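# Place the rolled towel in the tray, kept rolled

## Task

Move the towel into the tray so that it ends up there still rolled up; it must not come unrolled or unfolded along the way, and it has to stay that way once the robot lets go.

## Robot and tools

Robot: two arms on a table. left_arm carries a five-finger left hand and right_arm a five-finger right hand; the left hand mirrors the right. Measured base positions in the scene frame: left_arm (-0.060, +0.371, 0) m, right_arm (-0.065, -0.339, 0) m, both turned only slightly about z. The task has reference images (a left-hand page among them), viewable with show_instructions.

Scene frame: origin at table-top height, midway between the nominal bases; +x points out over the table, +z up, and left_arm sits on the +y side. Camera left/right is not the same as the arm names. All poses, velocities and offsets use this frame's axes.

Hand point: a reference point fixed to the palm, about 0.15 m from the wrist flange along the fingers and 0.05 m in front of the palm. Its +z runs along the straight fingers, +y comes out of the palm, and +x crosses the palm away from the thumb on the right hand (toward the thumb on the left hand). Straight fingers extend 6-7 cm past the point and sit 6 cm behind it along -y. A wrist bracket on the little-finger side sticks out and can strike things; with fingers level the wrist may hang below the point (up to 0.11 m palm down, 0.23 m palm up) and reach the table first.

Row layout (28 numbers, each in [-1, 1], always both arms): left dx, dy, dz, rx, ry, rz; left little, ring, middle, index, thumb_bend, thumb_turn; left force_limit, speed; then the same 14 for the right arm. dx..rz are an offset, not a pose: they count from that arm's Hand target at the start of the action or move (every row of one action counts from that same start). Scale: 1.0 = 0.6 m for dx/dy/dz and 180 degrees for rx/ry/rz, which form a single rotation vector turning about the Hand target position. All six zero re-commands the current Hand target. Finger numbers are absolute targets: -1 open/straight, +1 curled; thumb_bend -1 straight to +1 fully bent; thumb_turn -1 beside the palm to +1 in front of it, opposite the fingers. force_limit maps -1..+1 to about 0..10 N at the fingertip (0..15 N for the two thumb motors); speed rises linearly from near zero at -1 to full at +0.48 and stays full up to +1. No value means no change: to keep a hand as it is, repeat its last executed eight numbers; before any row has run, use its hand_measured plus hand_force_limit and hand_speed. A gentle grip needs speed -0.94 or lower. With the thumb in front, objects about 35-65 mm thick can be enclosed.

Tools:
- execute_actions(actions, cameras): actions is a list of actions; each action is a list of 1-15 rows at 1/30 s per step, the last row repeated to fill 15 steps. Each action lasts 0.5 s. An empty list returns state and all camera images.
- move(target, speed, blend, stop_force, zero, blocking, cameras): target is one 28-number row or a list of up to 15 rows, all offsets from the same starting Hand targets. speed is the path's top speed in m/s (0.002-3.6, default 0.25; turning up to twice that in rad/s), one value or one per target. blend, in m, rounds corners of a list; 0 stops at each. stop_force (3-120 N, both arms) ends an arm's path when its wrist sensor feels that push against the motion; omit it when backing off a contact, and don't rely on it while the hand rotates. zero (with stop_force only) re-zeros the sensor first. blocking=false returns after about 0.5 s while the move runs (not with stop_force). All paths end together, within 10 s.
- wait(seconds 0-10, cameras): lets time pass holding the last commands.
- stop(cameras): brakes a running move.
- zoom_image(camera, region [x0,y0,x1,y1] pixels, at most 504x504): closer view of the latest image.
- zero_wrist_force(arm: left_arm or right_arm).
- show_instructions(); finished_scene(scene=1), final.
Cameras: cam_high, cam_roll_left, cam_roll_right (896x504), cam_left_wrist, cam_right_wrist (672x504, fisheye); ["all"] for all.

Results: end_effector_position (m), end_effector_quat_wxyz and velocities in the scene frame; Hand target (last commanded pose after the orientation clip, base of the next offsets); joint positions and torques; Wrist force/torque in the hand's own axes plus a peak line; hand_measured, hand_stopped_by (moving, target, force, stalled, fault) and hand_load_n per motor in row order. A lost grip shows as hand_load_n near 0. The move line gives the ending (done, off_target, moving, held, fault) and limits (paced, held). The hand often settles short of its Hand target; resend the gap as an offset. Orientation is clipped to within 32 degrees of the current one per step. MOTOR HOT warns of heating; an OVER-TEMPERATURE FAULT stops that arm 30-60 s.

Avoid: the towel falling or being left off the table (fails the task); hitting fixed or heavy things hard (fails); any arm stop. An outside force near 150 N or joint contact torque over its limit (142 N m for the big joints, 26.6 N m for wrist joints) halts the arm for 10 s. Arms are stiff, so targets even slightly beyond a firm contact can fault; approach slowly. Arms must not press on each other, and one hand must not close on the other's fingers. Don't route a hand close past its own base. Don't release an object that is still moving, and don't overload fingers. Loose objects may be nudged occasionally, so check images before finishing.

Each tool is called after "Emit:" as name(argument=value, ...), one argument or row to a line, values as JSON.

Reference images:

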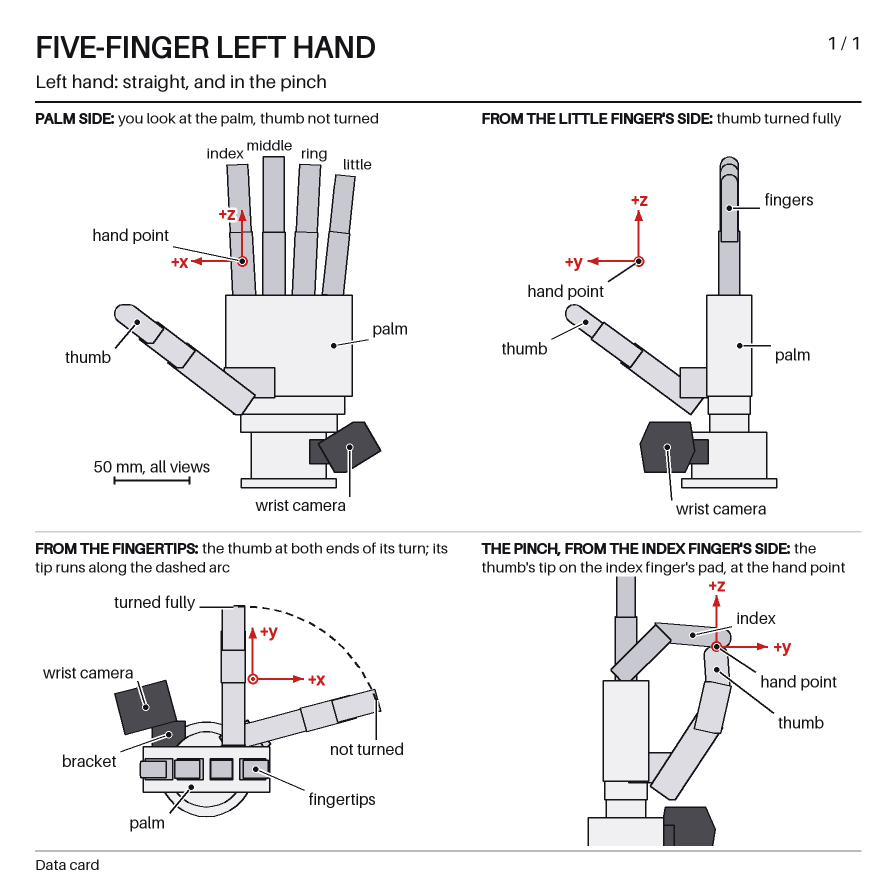

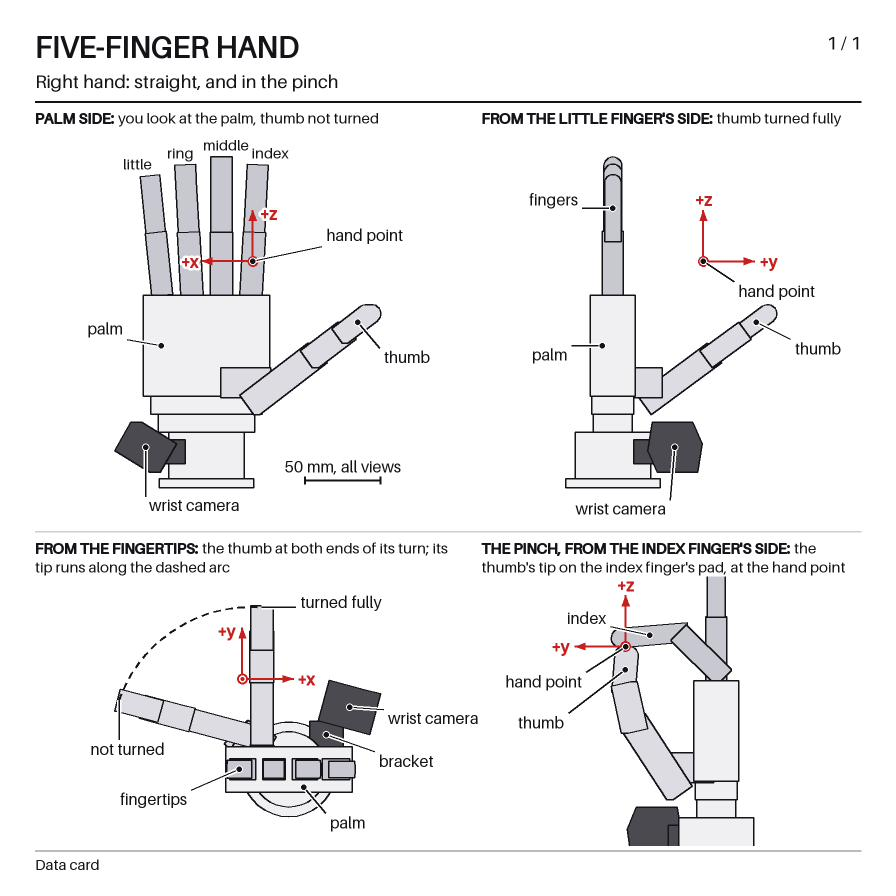

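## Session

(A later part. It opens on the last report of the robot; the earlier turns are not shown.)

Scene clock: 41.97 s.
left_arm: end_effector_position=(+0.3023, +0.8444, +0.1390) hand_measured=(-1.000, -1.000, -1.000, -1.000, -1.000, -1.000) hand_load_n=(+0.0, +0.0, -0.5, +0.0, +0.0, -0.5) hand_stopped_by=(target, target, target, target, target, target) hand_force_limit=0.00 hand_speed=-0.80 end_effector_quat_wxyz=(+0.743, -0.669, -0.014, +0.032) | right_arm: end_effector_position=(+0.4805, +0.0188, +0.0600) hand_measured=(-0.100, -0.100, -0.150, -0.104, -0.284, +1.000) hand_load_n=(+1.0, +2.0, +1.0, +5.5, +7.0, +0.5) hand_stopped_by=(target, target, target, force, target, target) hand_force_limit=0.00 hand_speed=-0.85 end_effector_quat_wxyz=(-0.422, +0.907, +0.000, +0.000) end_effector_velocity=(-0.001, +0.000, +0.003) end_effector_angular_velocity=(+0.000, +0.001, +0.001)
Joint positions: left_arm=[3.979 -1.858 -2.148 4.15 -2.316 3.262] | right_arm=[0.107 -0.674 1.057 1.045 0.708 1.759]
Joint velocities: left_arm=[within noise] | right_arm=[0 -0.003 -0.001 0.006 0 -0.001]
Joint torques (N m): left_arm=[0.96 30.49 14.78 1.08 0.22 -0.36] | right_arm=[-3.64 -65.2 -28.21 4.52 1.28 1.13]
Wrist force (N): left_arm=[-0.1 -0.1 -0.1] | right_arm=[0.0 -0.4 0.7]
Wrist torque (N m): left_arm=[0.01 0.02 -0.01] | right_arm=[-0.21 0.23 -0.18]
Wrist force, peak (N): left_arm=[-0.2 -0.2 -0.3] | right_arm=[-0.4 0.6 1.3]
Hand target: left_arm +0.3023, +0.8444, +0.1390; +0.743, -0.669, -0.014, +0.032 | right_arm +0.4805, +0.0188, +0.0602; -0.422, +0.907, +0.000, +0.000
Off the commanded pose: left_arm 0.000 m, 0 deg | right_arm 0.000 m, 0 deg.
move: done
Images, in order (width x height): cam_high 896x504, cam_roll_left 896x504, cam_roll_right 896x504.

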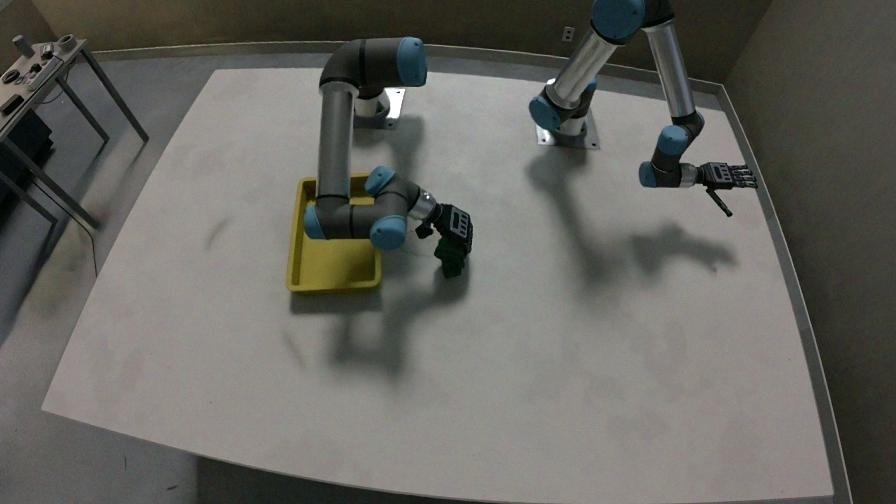

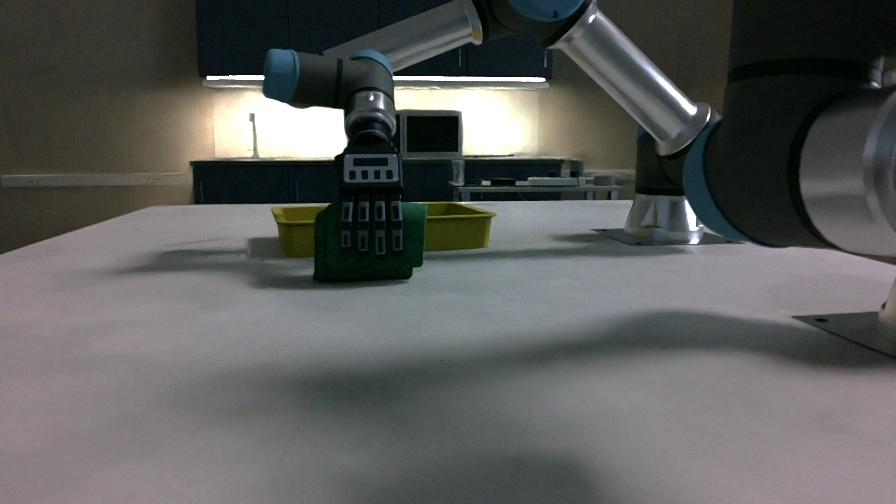

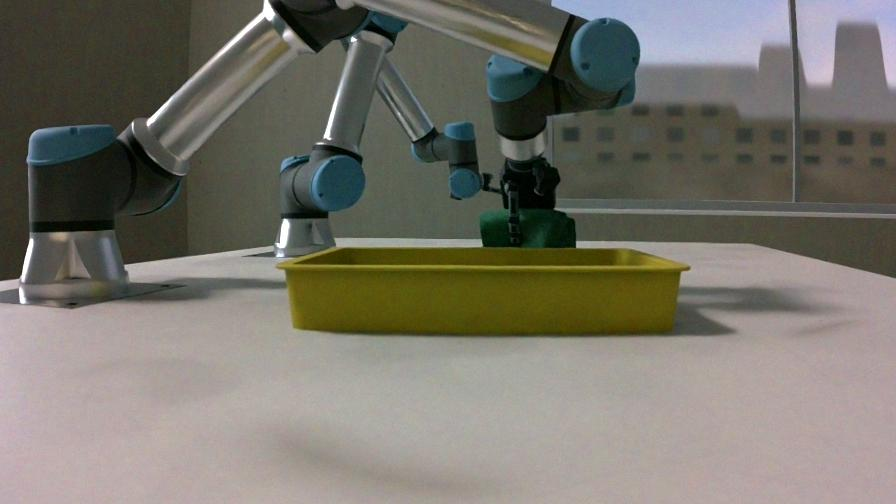

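Emit:
move(
  target=[
    [0,0,0,0,0,0,-1,-1,-1,-1,-1,-1,0,-0.8,0.0,0.0,-0.03,0,0,0,-0.1,-0.1,-0.15,-0.104,-0.284,1,0,-0.85],
    [0,0,0,0,0,0,-1,-1,-1,-1,-1,-1,0,-0.8,0.0,0.0,-0.045,0,0,0,-0.35,-0.35,-0.4,-0.35,-0.6,1,0,-0.7],
    [0,0,0,0,0,0,-1,-1,-1,-1,-1,-1,0,-0.8,0.0,0.0,-0.045,0,0,0,-1,-1,-1,-1,-1,1,0,-0.6],
  ],
  speed=0.04,
  cameras=["cam_high","cam_roll_left","cam_right_wrist"],
)

Scene clock: 45.23 s.
left_arm: end_effector_position=(+0.3023, +0.8444, +0.1390) hand_measured=(-1.000, -1.000, -1.000, -1.000, -1.000, -1.000) hand_load_n=(+0.0, +0.0, +0.0, +0.0, +0.0, -0.5) hand_stopped_by=(target, target, target, target, target, target) hand_force_limit=0.00 hand_speed=-0.80 end_effector_quat_wxyz=(+0.743, -0.669, -0.014, +0.032) | right_arm: end_effector_position=(+0.4805, +0.0188, +0.0332) hand_measured=(-1.000, -1.000, -1.000, -1.000, -1.000, +1.000) hand_load_n=(+0.0, +0.0, +0.0, +0.0, +0.0, +0.0) hand_stopped_by=(target, target, target, target, target, target) hand_force_limit=0.00 hand_speed=-0.60 end_effector_quat_wxyz=(-0.422, +0.907, +0.000, +0.000)
Joint positions: left_arm=[3.979 -1.858 -2.148 4.15 -2.316 3.262] | right_arm=[0.107 -0.645 1.076 0.997 0.708 1.759]
Joint torques (N m): left_arm=[0.98 30.71 14.65 1.16 0.15 -0.24] | right_arm=[-3.13 -65.42 -25.36 4.03 -0.45 0.9]
Wrist force (N): left_arm=[0.0 -0.2 -0.2] | right_arm=[-0.1 -0.9 0.7]
Wrist torque (N m): left_arm=[-0.01 -0.01 0.00] | right_arm=[-0.25 0.24 -0.20]
Wrist force, peak (N): left_arm=[-0.1 -0.4 -0.2] | right_arm=[-0.3 -5.6 -1.2]
Hand target: left_arm +0.3023, +0.8444, +0.1390; +0.743, -0.669, -0.014, +0.032 | right_arm +0.4805, +0.0188, +0.0332; -0.422, +0.907, +0.000, +0.000
Off the commanded pose: left_arm 0.000 m, 0 deg | right_arm 0.000 m, 0 deg.
move: done
Images, in order (width x height): cam_high 896x504, cam_roll_left 896x504, cam_right_wrist 672x504.

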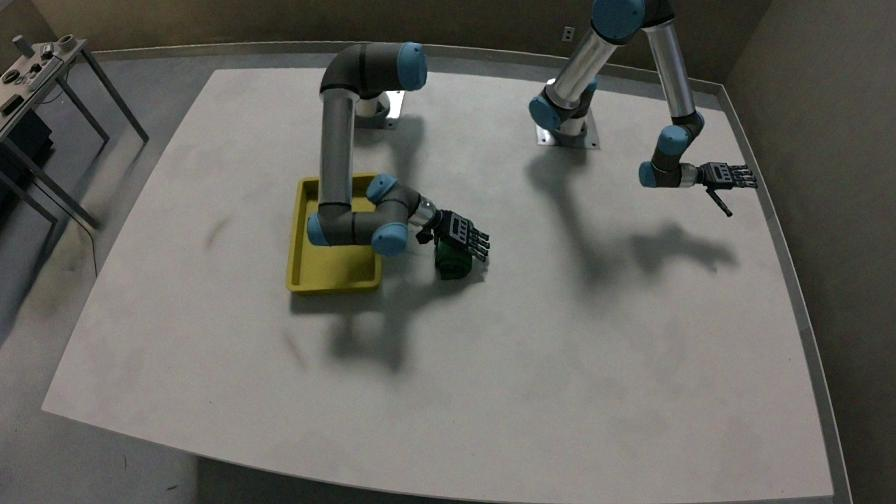

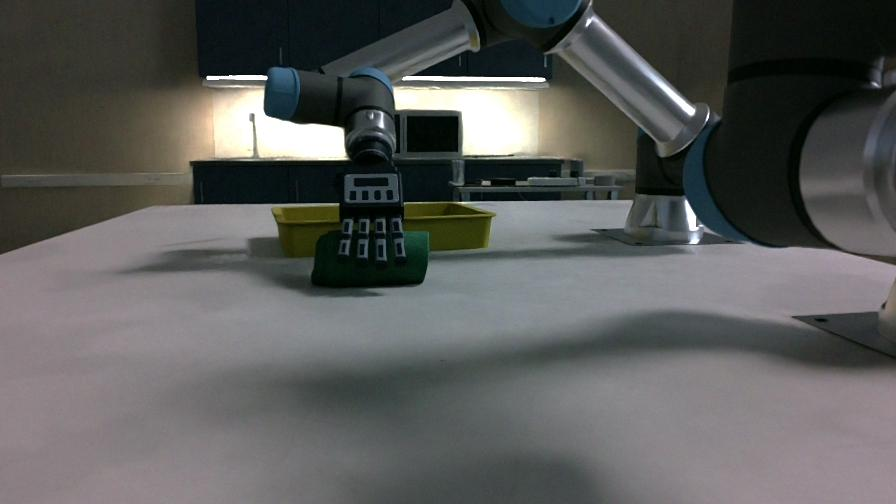

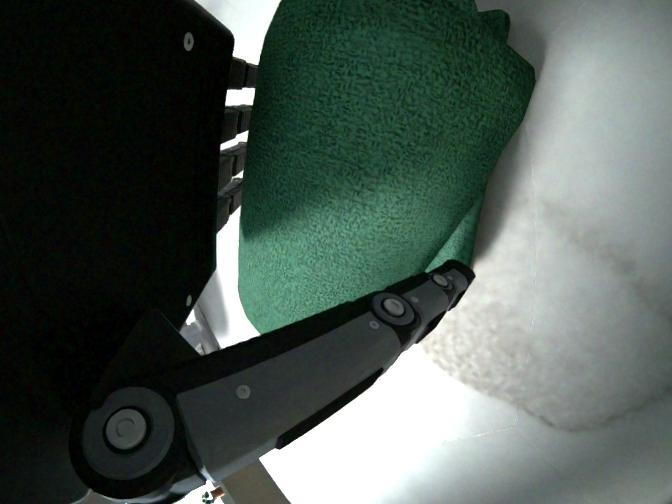

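Good recovery. Look closer.

Emit:
zoom_image(
  camera="cam_high",
  region=[400, 180, 520, 300],
)

Emit:
zoom_image(
  camera="cam_roll_left",
  region=[290, 150, 460, 300],
)

Emit:
zoom_image(
  camera="cam_right_wrist",
  region=[220, 0, 620, 400],
)

Scaled by 4.200 from the camera's 896x504 image, which has a finer 1280x720 frame.

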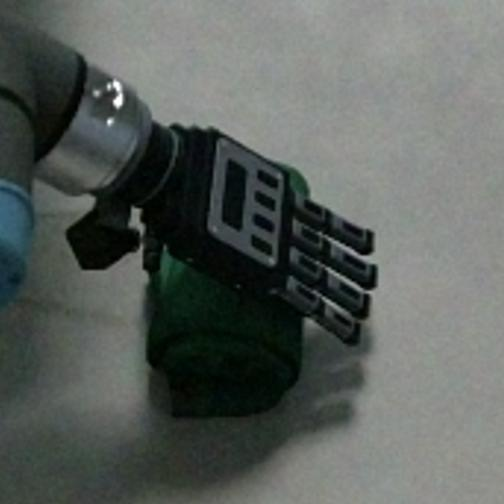

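Scaled by 2.965 from the camera's 896x504 image, which has a finer 1280x720 frame.

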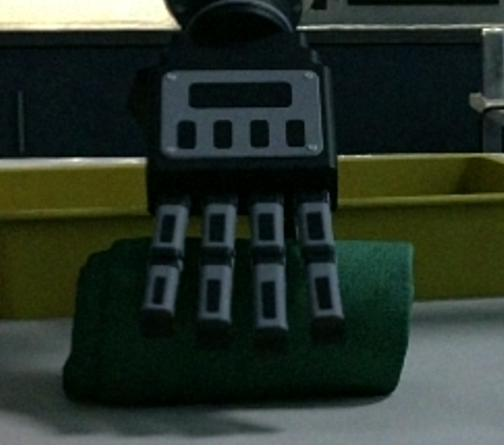

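Scaled by 1.260 from the camera's 672x504 image, which has a finer 960x720 frame.

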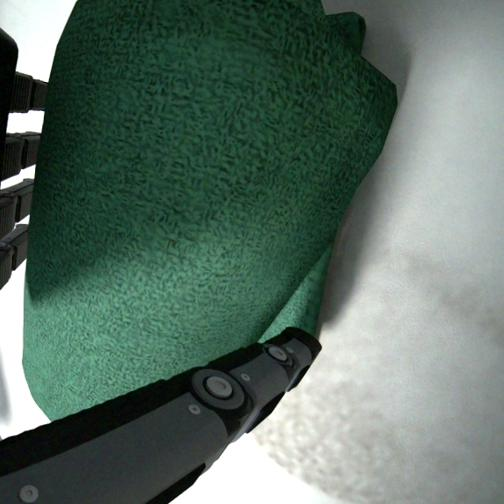

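Emit:
move(
  target=[
    [0,0,0,0,0,0,-1,-1,-1,-1,-1,-1,0,-0.8,0.0,-0.015,0.0,0,0,0,-1,-1,-1,-1,-1,1,0,-0.6],
    [0,0,0,0,0,0,-1,-1,-1,-1,-1,-1,0,-0.8,0.0,-0.015,-0.0153,0,0,0,-1,-1,-1,-1,-1,1,0,-0.6],
    [0,0,0,0,0,0,-1,-1,-1,-1,-1,-1,0,-0.8,0.0,-0.015,-0.0153,0,0,0,-0.5,-0.5,-0.5,-0.5,-1,1,-0.3,-0.8],
  ],
  speed=0.04,
  cameras=["cam_high","cam_roll_left","cam_right_wrist"],
)

Emit:
zoom_image(
  camera="cam_roll_left",
  region=[290, 150, 460, 300],
)

Emit:
zoom_image(
  camera="cam_high",
  region=[400, 180, 520, 300],
)

Scene clock: 48.47 s.
left_arm: end_effector_position=(+0.3023, +0.8444, +0.1390) hand_measured=(-1.000, -1.000, -1.000, -1.000, -1.000, -1.000) hand_load_n=(+0.0, +0.0, +0.0, +0.0, +0.0, +0.0) hand_stopped_by=(target, target, target, target, target, target) hand_force_limit=0.00 hand_speed=-0.80 end_effector_quat_wxyz=(+0.743, -0.669, -0.014, +0.032) | right_arm: end_effector_position=(+0.4805, +0.0098, +0.0240) hand_measured=(-0.500, -0.500, -0.500, -0.500, -1.000, +1.000) hand_load_n=(+0.0, +0.0, +2.5, +0.0, +0.0, +0.0) hand_stopped_by=(target, target, target, target, target, target) hand_force_limit=-0.30 hand_speed=-0.80 end_effector_quat_wxyz=(-0.422, +0.907, +0.000, +0.000)
Joint positions: left_arm=[3.979 -1.858 -2.148 4.15 -2.316 3.262] | right_arm=[0.092 -0.64 1.095 0.989 0.706 1.736]
Joint torques (N m): left_arm=[1.62 30.25 14.8 1.14 0.13 -0.25] | right_arm=[7.12 -62.97 -24.6 4.5 1.44 1.04]
Wrist force (N): left_arm=[0.0 0.0 -0.1] | right_arm=[-0.3 -3.9 0.4]
Wrist torque (N m): left_arm=[-0.01 0.00 0.00] | right_arm=[-0.12 0.25 -0.31]
Wrist force, peak (N): left_arm=[-0.1 -0.1 -0.4] | right_arm=[-0.2 -5.1 0.3]
Hand target: left_arm +0.3023, +0.8444, +0.1390; +0.743, -0.669, -0.014, +0.032 | right_arm +0.4805, +0.0098, +0.0240; -0.422, +0.907, +0.000, +0.000
Off the commanded pose: left_arm 0.000 m, 0 deg | right_arm 0.000 m, 0 deg.
move: done
Images, in order (width x height): cam_high 896x504, cam_roll_left 896x504, cam_right_wrist 672x504.

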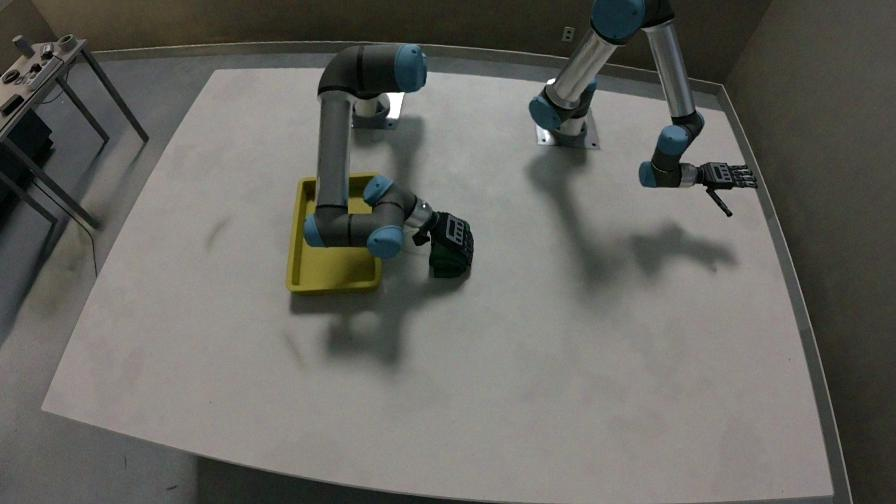

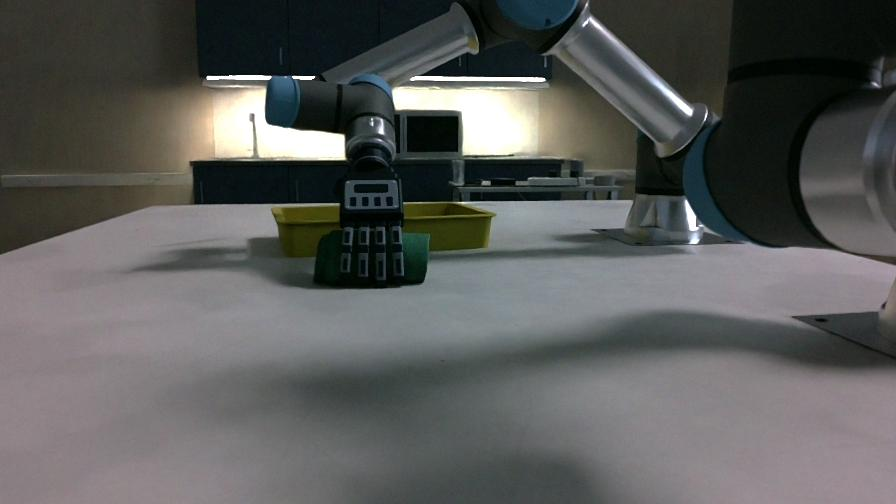

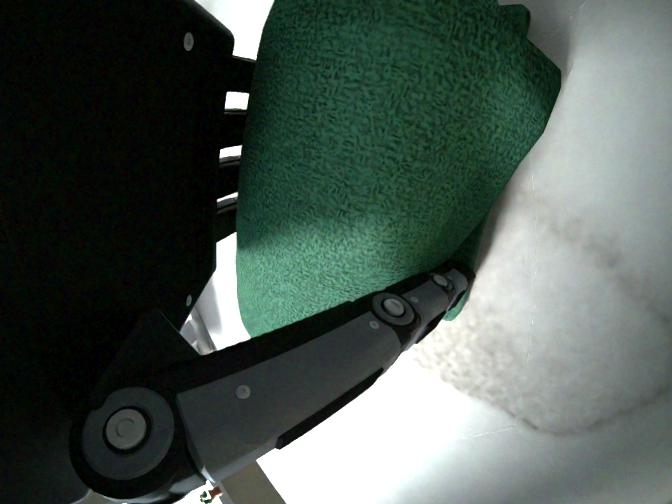

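Scaled by 2.965 from the camera's 896x504 image, which has a finer 1280x720 frame.

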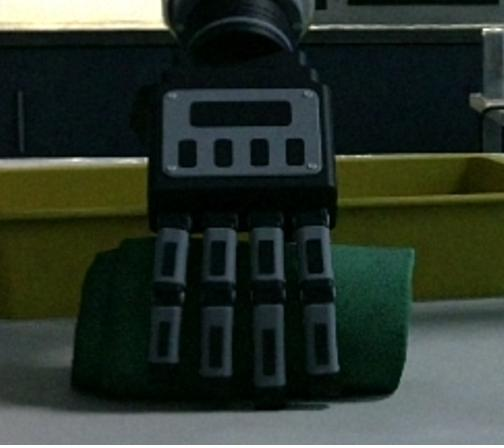

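Scaled by 4.200 from the camera's 896x504 image, which has a finer 1280x720 frame.

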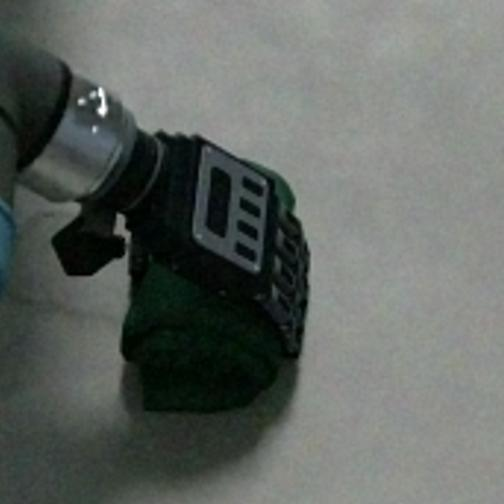

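Emit:
move(
  target=[
    [0,0,0,0,0,0,-1,-1,-1,-1,-1,-1,0,-0.8,0.0,0.0,0.003,0,0,0,-0.5,-0.5,-0.5,-0.5,-1,1,-0.3,-0.8],
    [0,0,0,0,0,0,-1,-1,-1,-1,-1,-1,0,-0.8,0.0,0.0,0.003,0,0,0,-0.1,-0.15,-0.2,-0.15,-0.9,1,0,-0.85],
  ],
  speed=0.04,
  cameras=["cam_high","cam_roll_left","cam_right_wrist"],
)

Emit:
zoom_image(
  camera="cam_roll_left",
  region=[290, 150, 460, 300],
)

Emit:
zoom_image(
  camera="cam_high",
  region=[400, 180, 520, 300],
)

Scene clock: 50.70 s.
left_arm: end_effector_position=(+0.3023, +0.8444, +0.1390) hand_measured=(-1.000, -1.000, -1.000, -1.000, -1.000, -1.000) hand_load_n=(+0.0, +0.0, +0.0, +0.0, +0.0, -0.5) hand_stopped_by=(target, target, target, target, target, target) hand_force_limit=0.00 hand_speed=-0.80 end_effector_quat_wxyz=(+0.743, -0.669, -0.014, +0.032) | right_arm: end_effector_position=(+0.4805, +0.0098, +0.0258) hand_measured=(-0.100, -0.150, -0.392, -0.150, -0.900, +1.000) hand_load_n=(+0.5, +0.5, +4.0, +0.5, +1.0, +0.5) hand_stopped_by=(target, target, force, target, target, target) hand_force_limit=0.00 hand_speed=-0.85 end_effector_quat_wxyz=(-0.422, +0.907, +0.000, +0.000)
Joint positions: left_arm=[3.979 -1.858 -2.148 4.15 -2.316 3.262] | right_arm=[0.092 -0.642 1.094 0.993 0.706 1.736]
Joint torques (N m): left_arm=[1.51 30.47 15.03 1.15 0.12 -0.32] | right_arm=[-3.17 -47.92 -18.02 0.02 1.25 -0.39]
Wrist force (N): left_arm=[-0.2 -0.1 -0.2] | right_arm=[0.1 -8.0 -0.5]
Wrist torque (N m): left_arm=[-0.01 0.03 -0.01] | right_arm=[-0.13 0.26 -0.40]
Wrist force, peak (N): left_arm=[-0.3 -0.2 -0.3] | right_arm=[0.0 -8.9 -0.1]
Hand target: left_arm +0.3023, +0.8444, +0.1390; +0.743, -0.669, -0.014, +0.032 | right_arm +0.4805, +0.0098, +0.0258; -0.422, +0.907, +0.000, +0.000
Off the commanded pose: left_arm 0.000 m, 0 deg | right_arm 0.000 m, 0 deg.
move: done
Images, in order (width x height): cam_high 896x504, cam_roll_left 896x504, cam_right_wrist 672x504.

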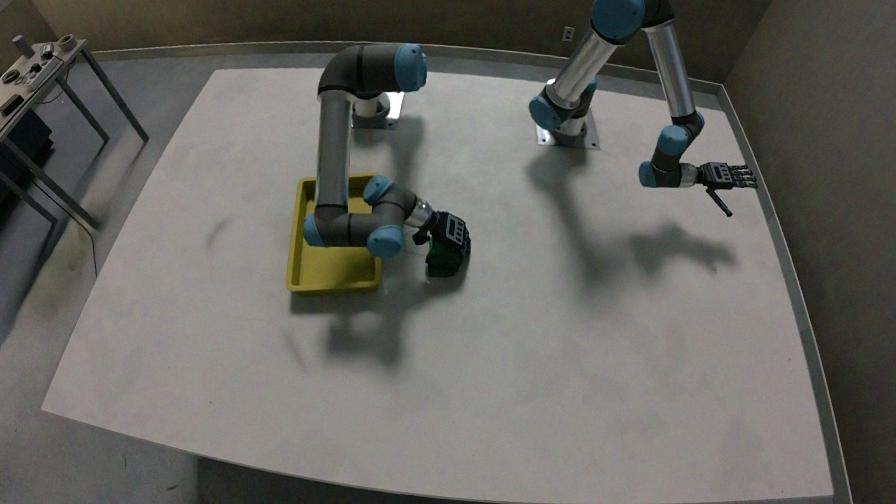

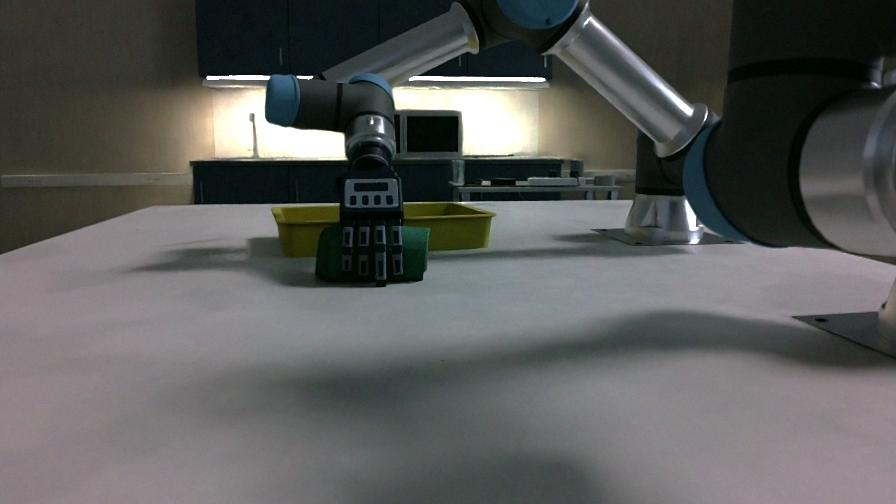

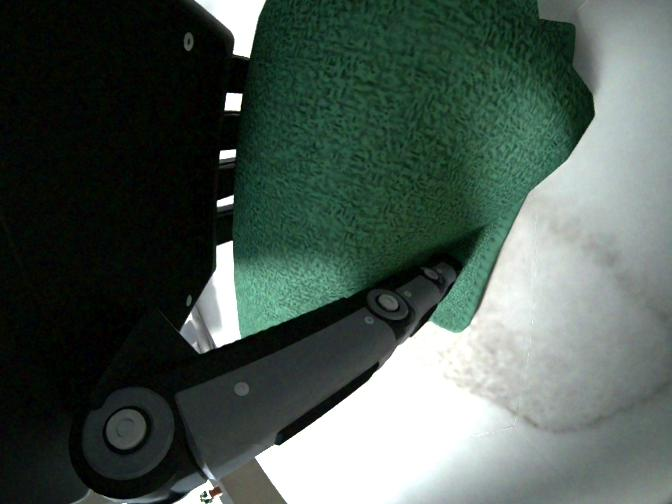

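Scaled by 2.965 from the camera's 896x504 image, which has a finer 1280x720 frame.

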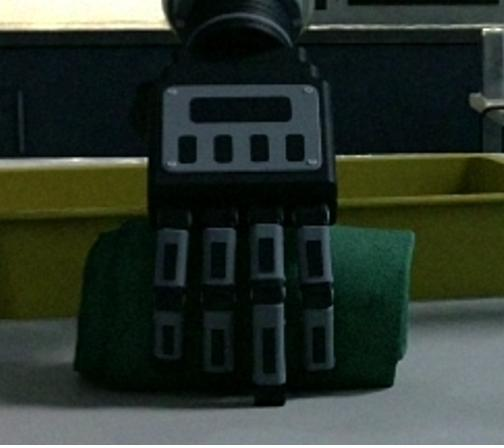

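Scaled by 4.200 from the camera's 896x504 image, which has a finer 1280x720 frame.

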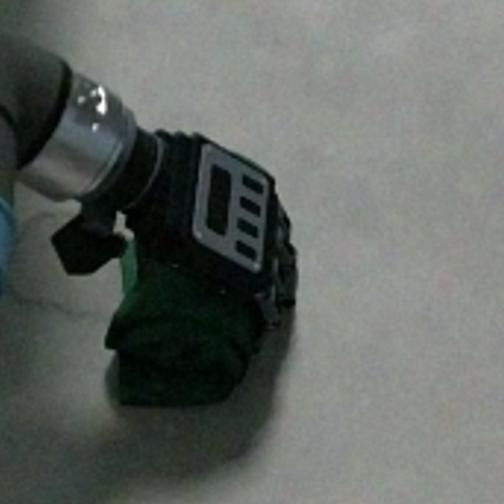

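Emit:
move(
  target=[
    [0,0,0,0,0,0,-1,-1,-1,-1,-1,-1,0,-0.8,0.0,0.0,0.0,0,0,0,-1,-1,-1,-1,-1,1,0,-0.5],
    [0,0,0,0,0,0,-1,-1,-1,-1,-1,-1,0,-0.8,0.0,0.0,0.25,0,0,0,-1,-1,-1,-1,-1,1,0,-0.5],
  ],
  speed=[0.05,0.15],
  cameras=["cam_high","cam_roll_left","cam_right_wrist"],
)

Emit:
zoom_image(
  camera="cam_high",
  region=[400, 180, 520, 300],
)

Emit:
zoom_image(
  camera="cam_roll_left",
  region=[290, 150, 460, 300],
)

Emit:
zoom_image(
  camera="cam_right_wrist",
  region=[260, 20, 560, 320],
)

Scene clock: 55.10 s.
left_arm: end_effector_position=(+0.3023, +0.8444, +0.1390) hand_measured=(-1.000, -1.000, -1.000, -1.000, -1.000, -1.000) hand_load_n=(+0.0, +0.0, +0.0, +0.0, +0.0, +0.0) hand_stopped_by=(target, target, target, target, target, target) hand_force_limit=0.00 hand_speed=-0.80 end_effector_quat_wxyz=(+0.743, -0.669, -0.014, +0.032) | right_arm: end_effector_position=(+0.4805, +0.0098, +0.1758) hand_measured=(-1.000, -1.000, -1.000, -1.000, -1.000, +1.000) hand_load_n=(+0.0, -0.5, +0.0, +0.0, +0.0, +0.0) hand_stopped_by=(target, target, target, target, target, target) hand_force_limit=0.00 hand_speed=-0.50 end_effector_quat_wxyz=(-0.422, +0.907, +0.000, +0.000)
Joint positions: left_arm=[3.979 -1.858 -2.148 4.15 -2.316 3.262] | right_arm=[0.092 -0.767 0.927 1.286 0.706 1.736]
Joint torques (N m): left_arm=[1.47 30.47 15.37 1.16 0.15 -0.33] | right_arm=[2.03 -44.87 -21.51 3.67 -3.32 -1.82]
Wrist force (N): left_arm=[0.2 0.0 -0.2] | right_arm=[0.2 -0.9 0.3]
Wrist torque (N m): left_arm=[0.01 -0.04 0.01] | right_arm=[-0.23 0.20 -0.26]
Wrist force, peak (N): left_arm=[0.0 -0.2 -0.4] | right_arm=[0.3 -8.9 -0.5]
Hand target: left_arm +0.3023, +0.8444, +0.1390; +0.743, -0.669, -0.014, +0.032 | right_arm +0.4805, +0.0098, +0.1758; -0.422, +0.907, +0.000, +0.000
Off the commanded pose: left_arm 0.000 m, 0 deg | right_arm 0.000 m, 0 deg.
move: done
Images, in order (width x height): cam_high 896x504, cam_roll_left 896x504, cam_right_wrist 672x504.

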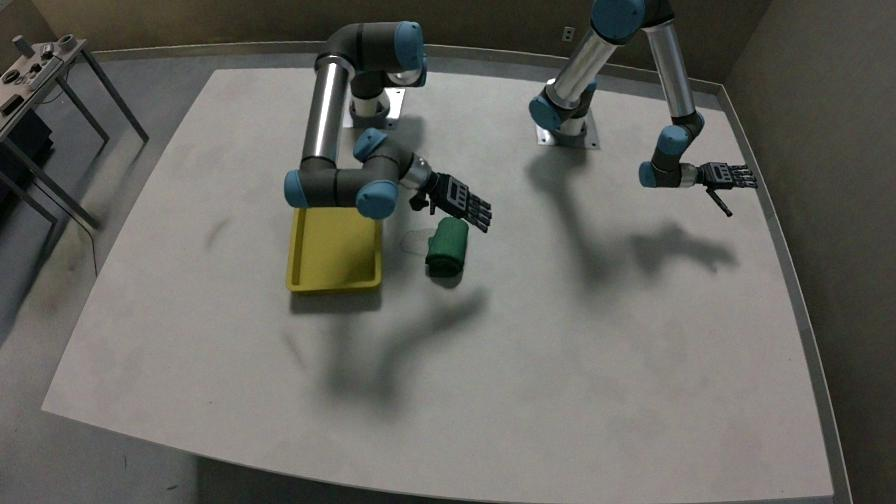

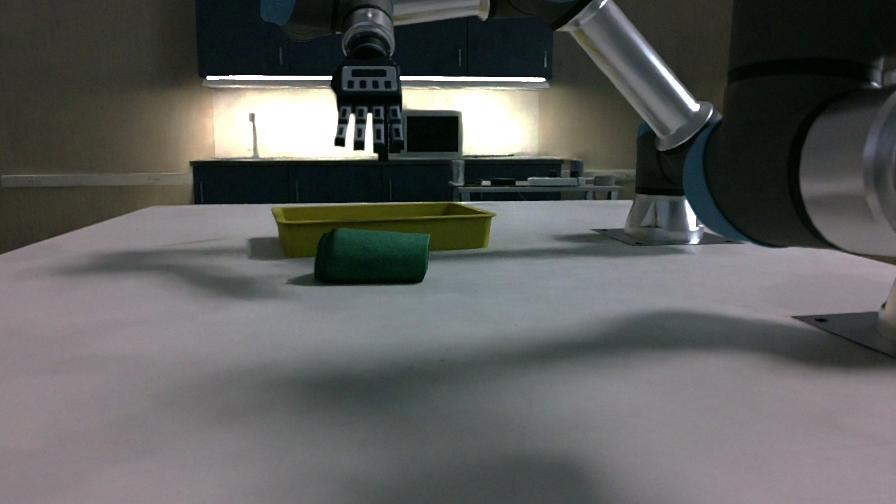

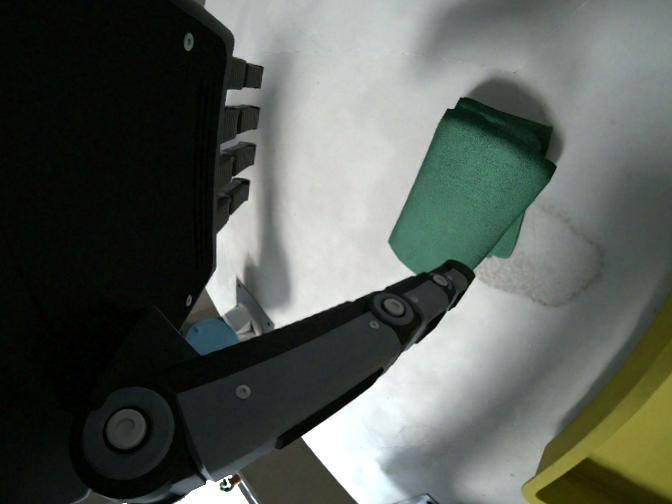

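Scaled by 4.200 from the camera's 896x504 image, which has a finer 1280x720 frame.

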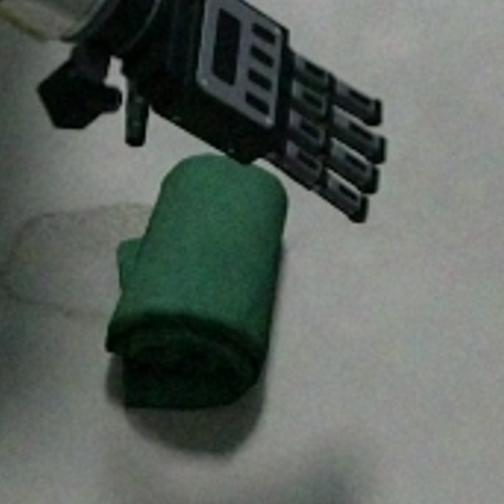

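Scaled by 2.965 from the camera's 896x504 image, which has a finer 1280x720 frame.

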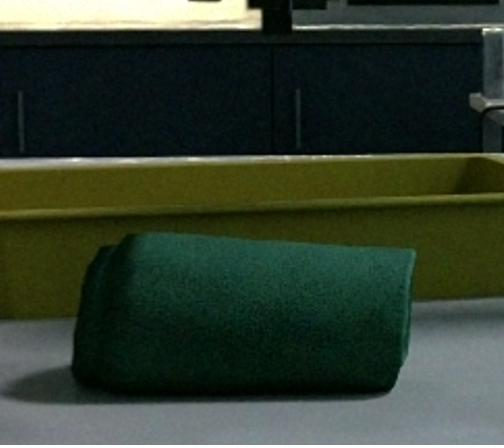

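Scaled by 1.680 from the camera's 672x504 image, which has a finer 960x720 frame.

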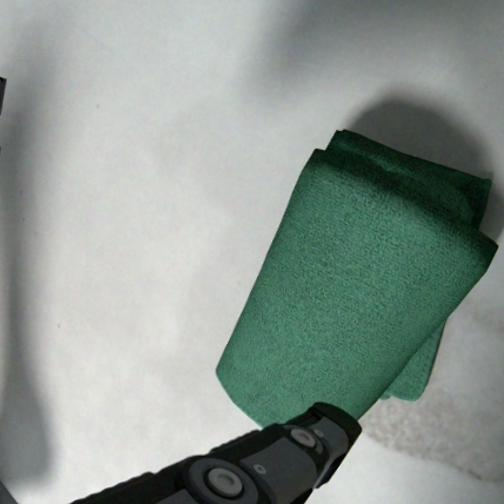

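Emit:
move(
  target=[
    [0.33,-0.49,0.185,-0.322,-0.013,-0.003,-0.56,-0.5,-0.43,-0.5,-1,-1,0,0,0.05,-0.12,0.07,0,-0.2865,0.41,-0.56,-0.5,-0.43,-0.5,-1,-1,0,0],
    [0.38,-0.6,0.185,-0.6439,-0.0258,-0.0063,-0.56,-0.5,-0.43,-0.5,-1,-1,0,0,0.096,-0.233,0.07,0,-0.573,0.82,-0.56,-0.5,-0.43,-0.5,-1,-1,0,0],
  ],
  speed=0.35,
  blend=[0.05,0],
  cameras=["all"],
)

Scene clock: 61.20 s.
left_arm: end_effector_position=(+0.5303, +0.4845, +0.2499) hand_measured=(-0.560, -0.500, -0.430, -0.500, -1.000, -1.000) hand_load_n=(+0.0, +0.0, +0.0, +0.0, +0.0, +0.0) hand_stopped_by=(target, target, target, target, target, target) hand_force_limit=0.00 hand_speed=0.00 end_effector_quat_wxyz=(+0.173, +0.985, +0.000, +0.000) | right_arm: end_effector_position=(+0.5382, -0.1300, +0.2179) hand_measured=(-0.560, -0.500, -0.430, -0.500, -1.000, -1.000) hand_load_n=(+0.0, +0.0, +0.0, +0.0, +0.0, +0.0) hand_stopped_by=(target, target, target, target, target, target) hand_force_limit=0.00 hand_speed=0.00 end_effector_quat_wxyz=(+0.001, +0.000, +0.985, +0.173) end_effector_velocity=(+0.000, +0.000, -0.001) end_effector_angular_velocity=(-0.001, +0.000, +0.005)
Joint positions: left_arm=[3.74 -2.375 -0.802 1.39 -1.296 2.248] | right_arm=[-0.132 -0.875 1.029 1.458 1.225 -1.695]
Joint velocities: left_arm=[within noise] | right_arm=[0 0.001 0.001 0 0.001 -0.005]
Joint torques (N m): left_arm=[-5.46 59.72 23.48 -1.94 1.37 -1.59] | right_arm=[9.97 -36.89 -18.7 4.53 -0.16 -1.76]
Wrist force (N): left_arm=[0.2 -1.2 1.0] | right_arm=[0.7 -0.4 -0.3]
Wrist torque (N m): left_arm=[-0.32 0.06 0.23] | right_arm=[0.02 0.24 -0.03]
Wrist force, peak (N): left_arm=[0.1 -1.5 1.2] | right_arm=[0.1 -1.2 0.4]
Hand target: left_arm +0.5303, +0.4844, +0.2500; +0.173, +0.985, +0.000, +0.000 | right_arm +0.5381, -0.1300, +0.2178; +0.000, +0.000, +0.985, +0.173
Off the commanded pose: left_arm 0.000 m, 0 deg | right_arm 0.000 m, 0 deg.
move: done

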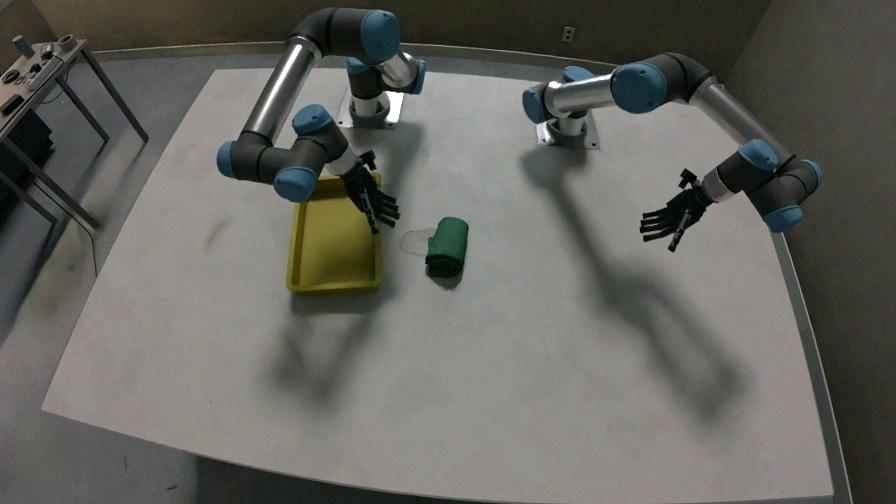

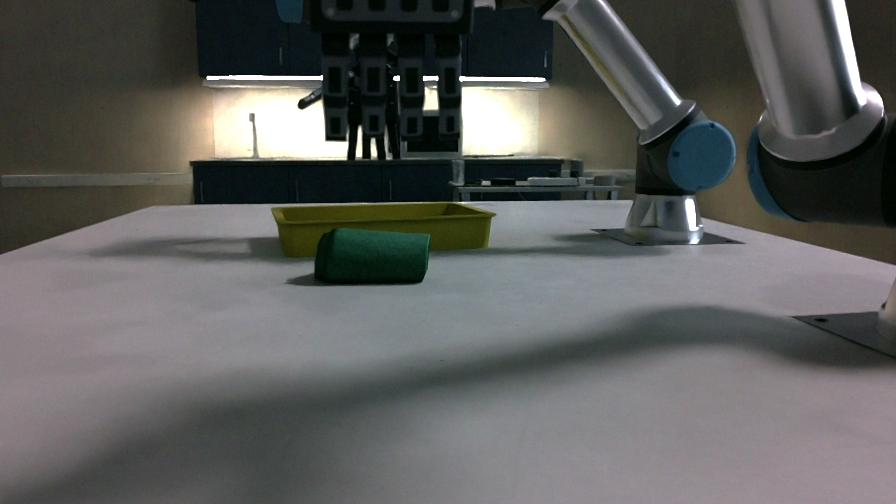

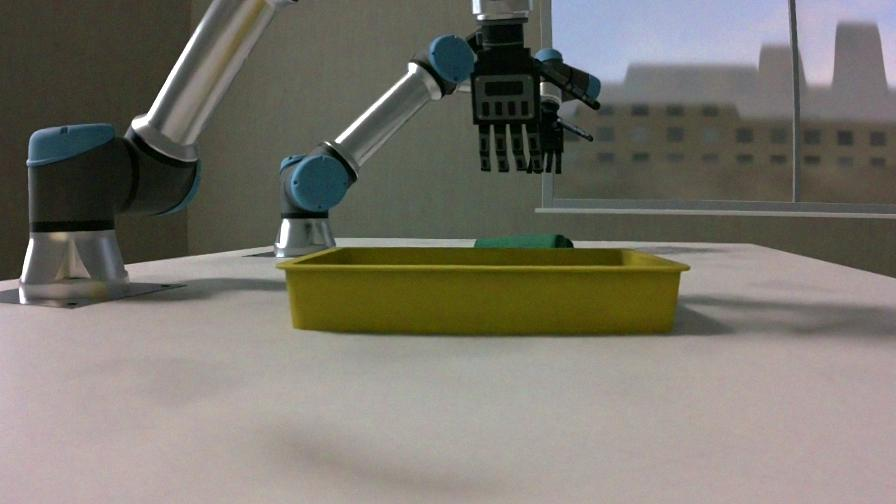

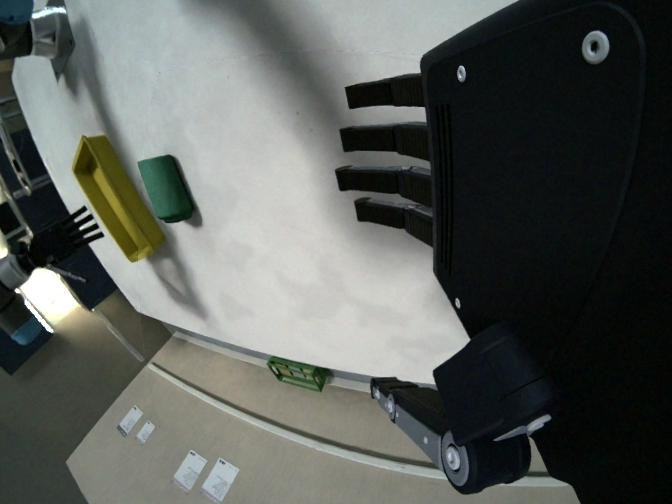

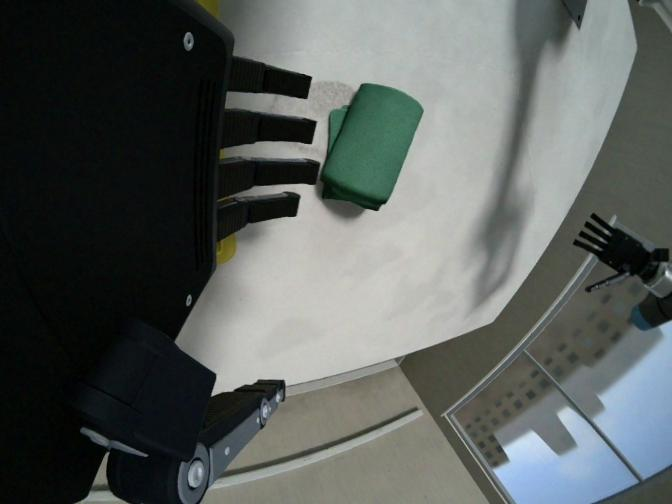

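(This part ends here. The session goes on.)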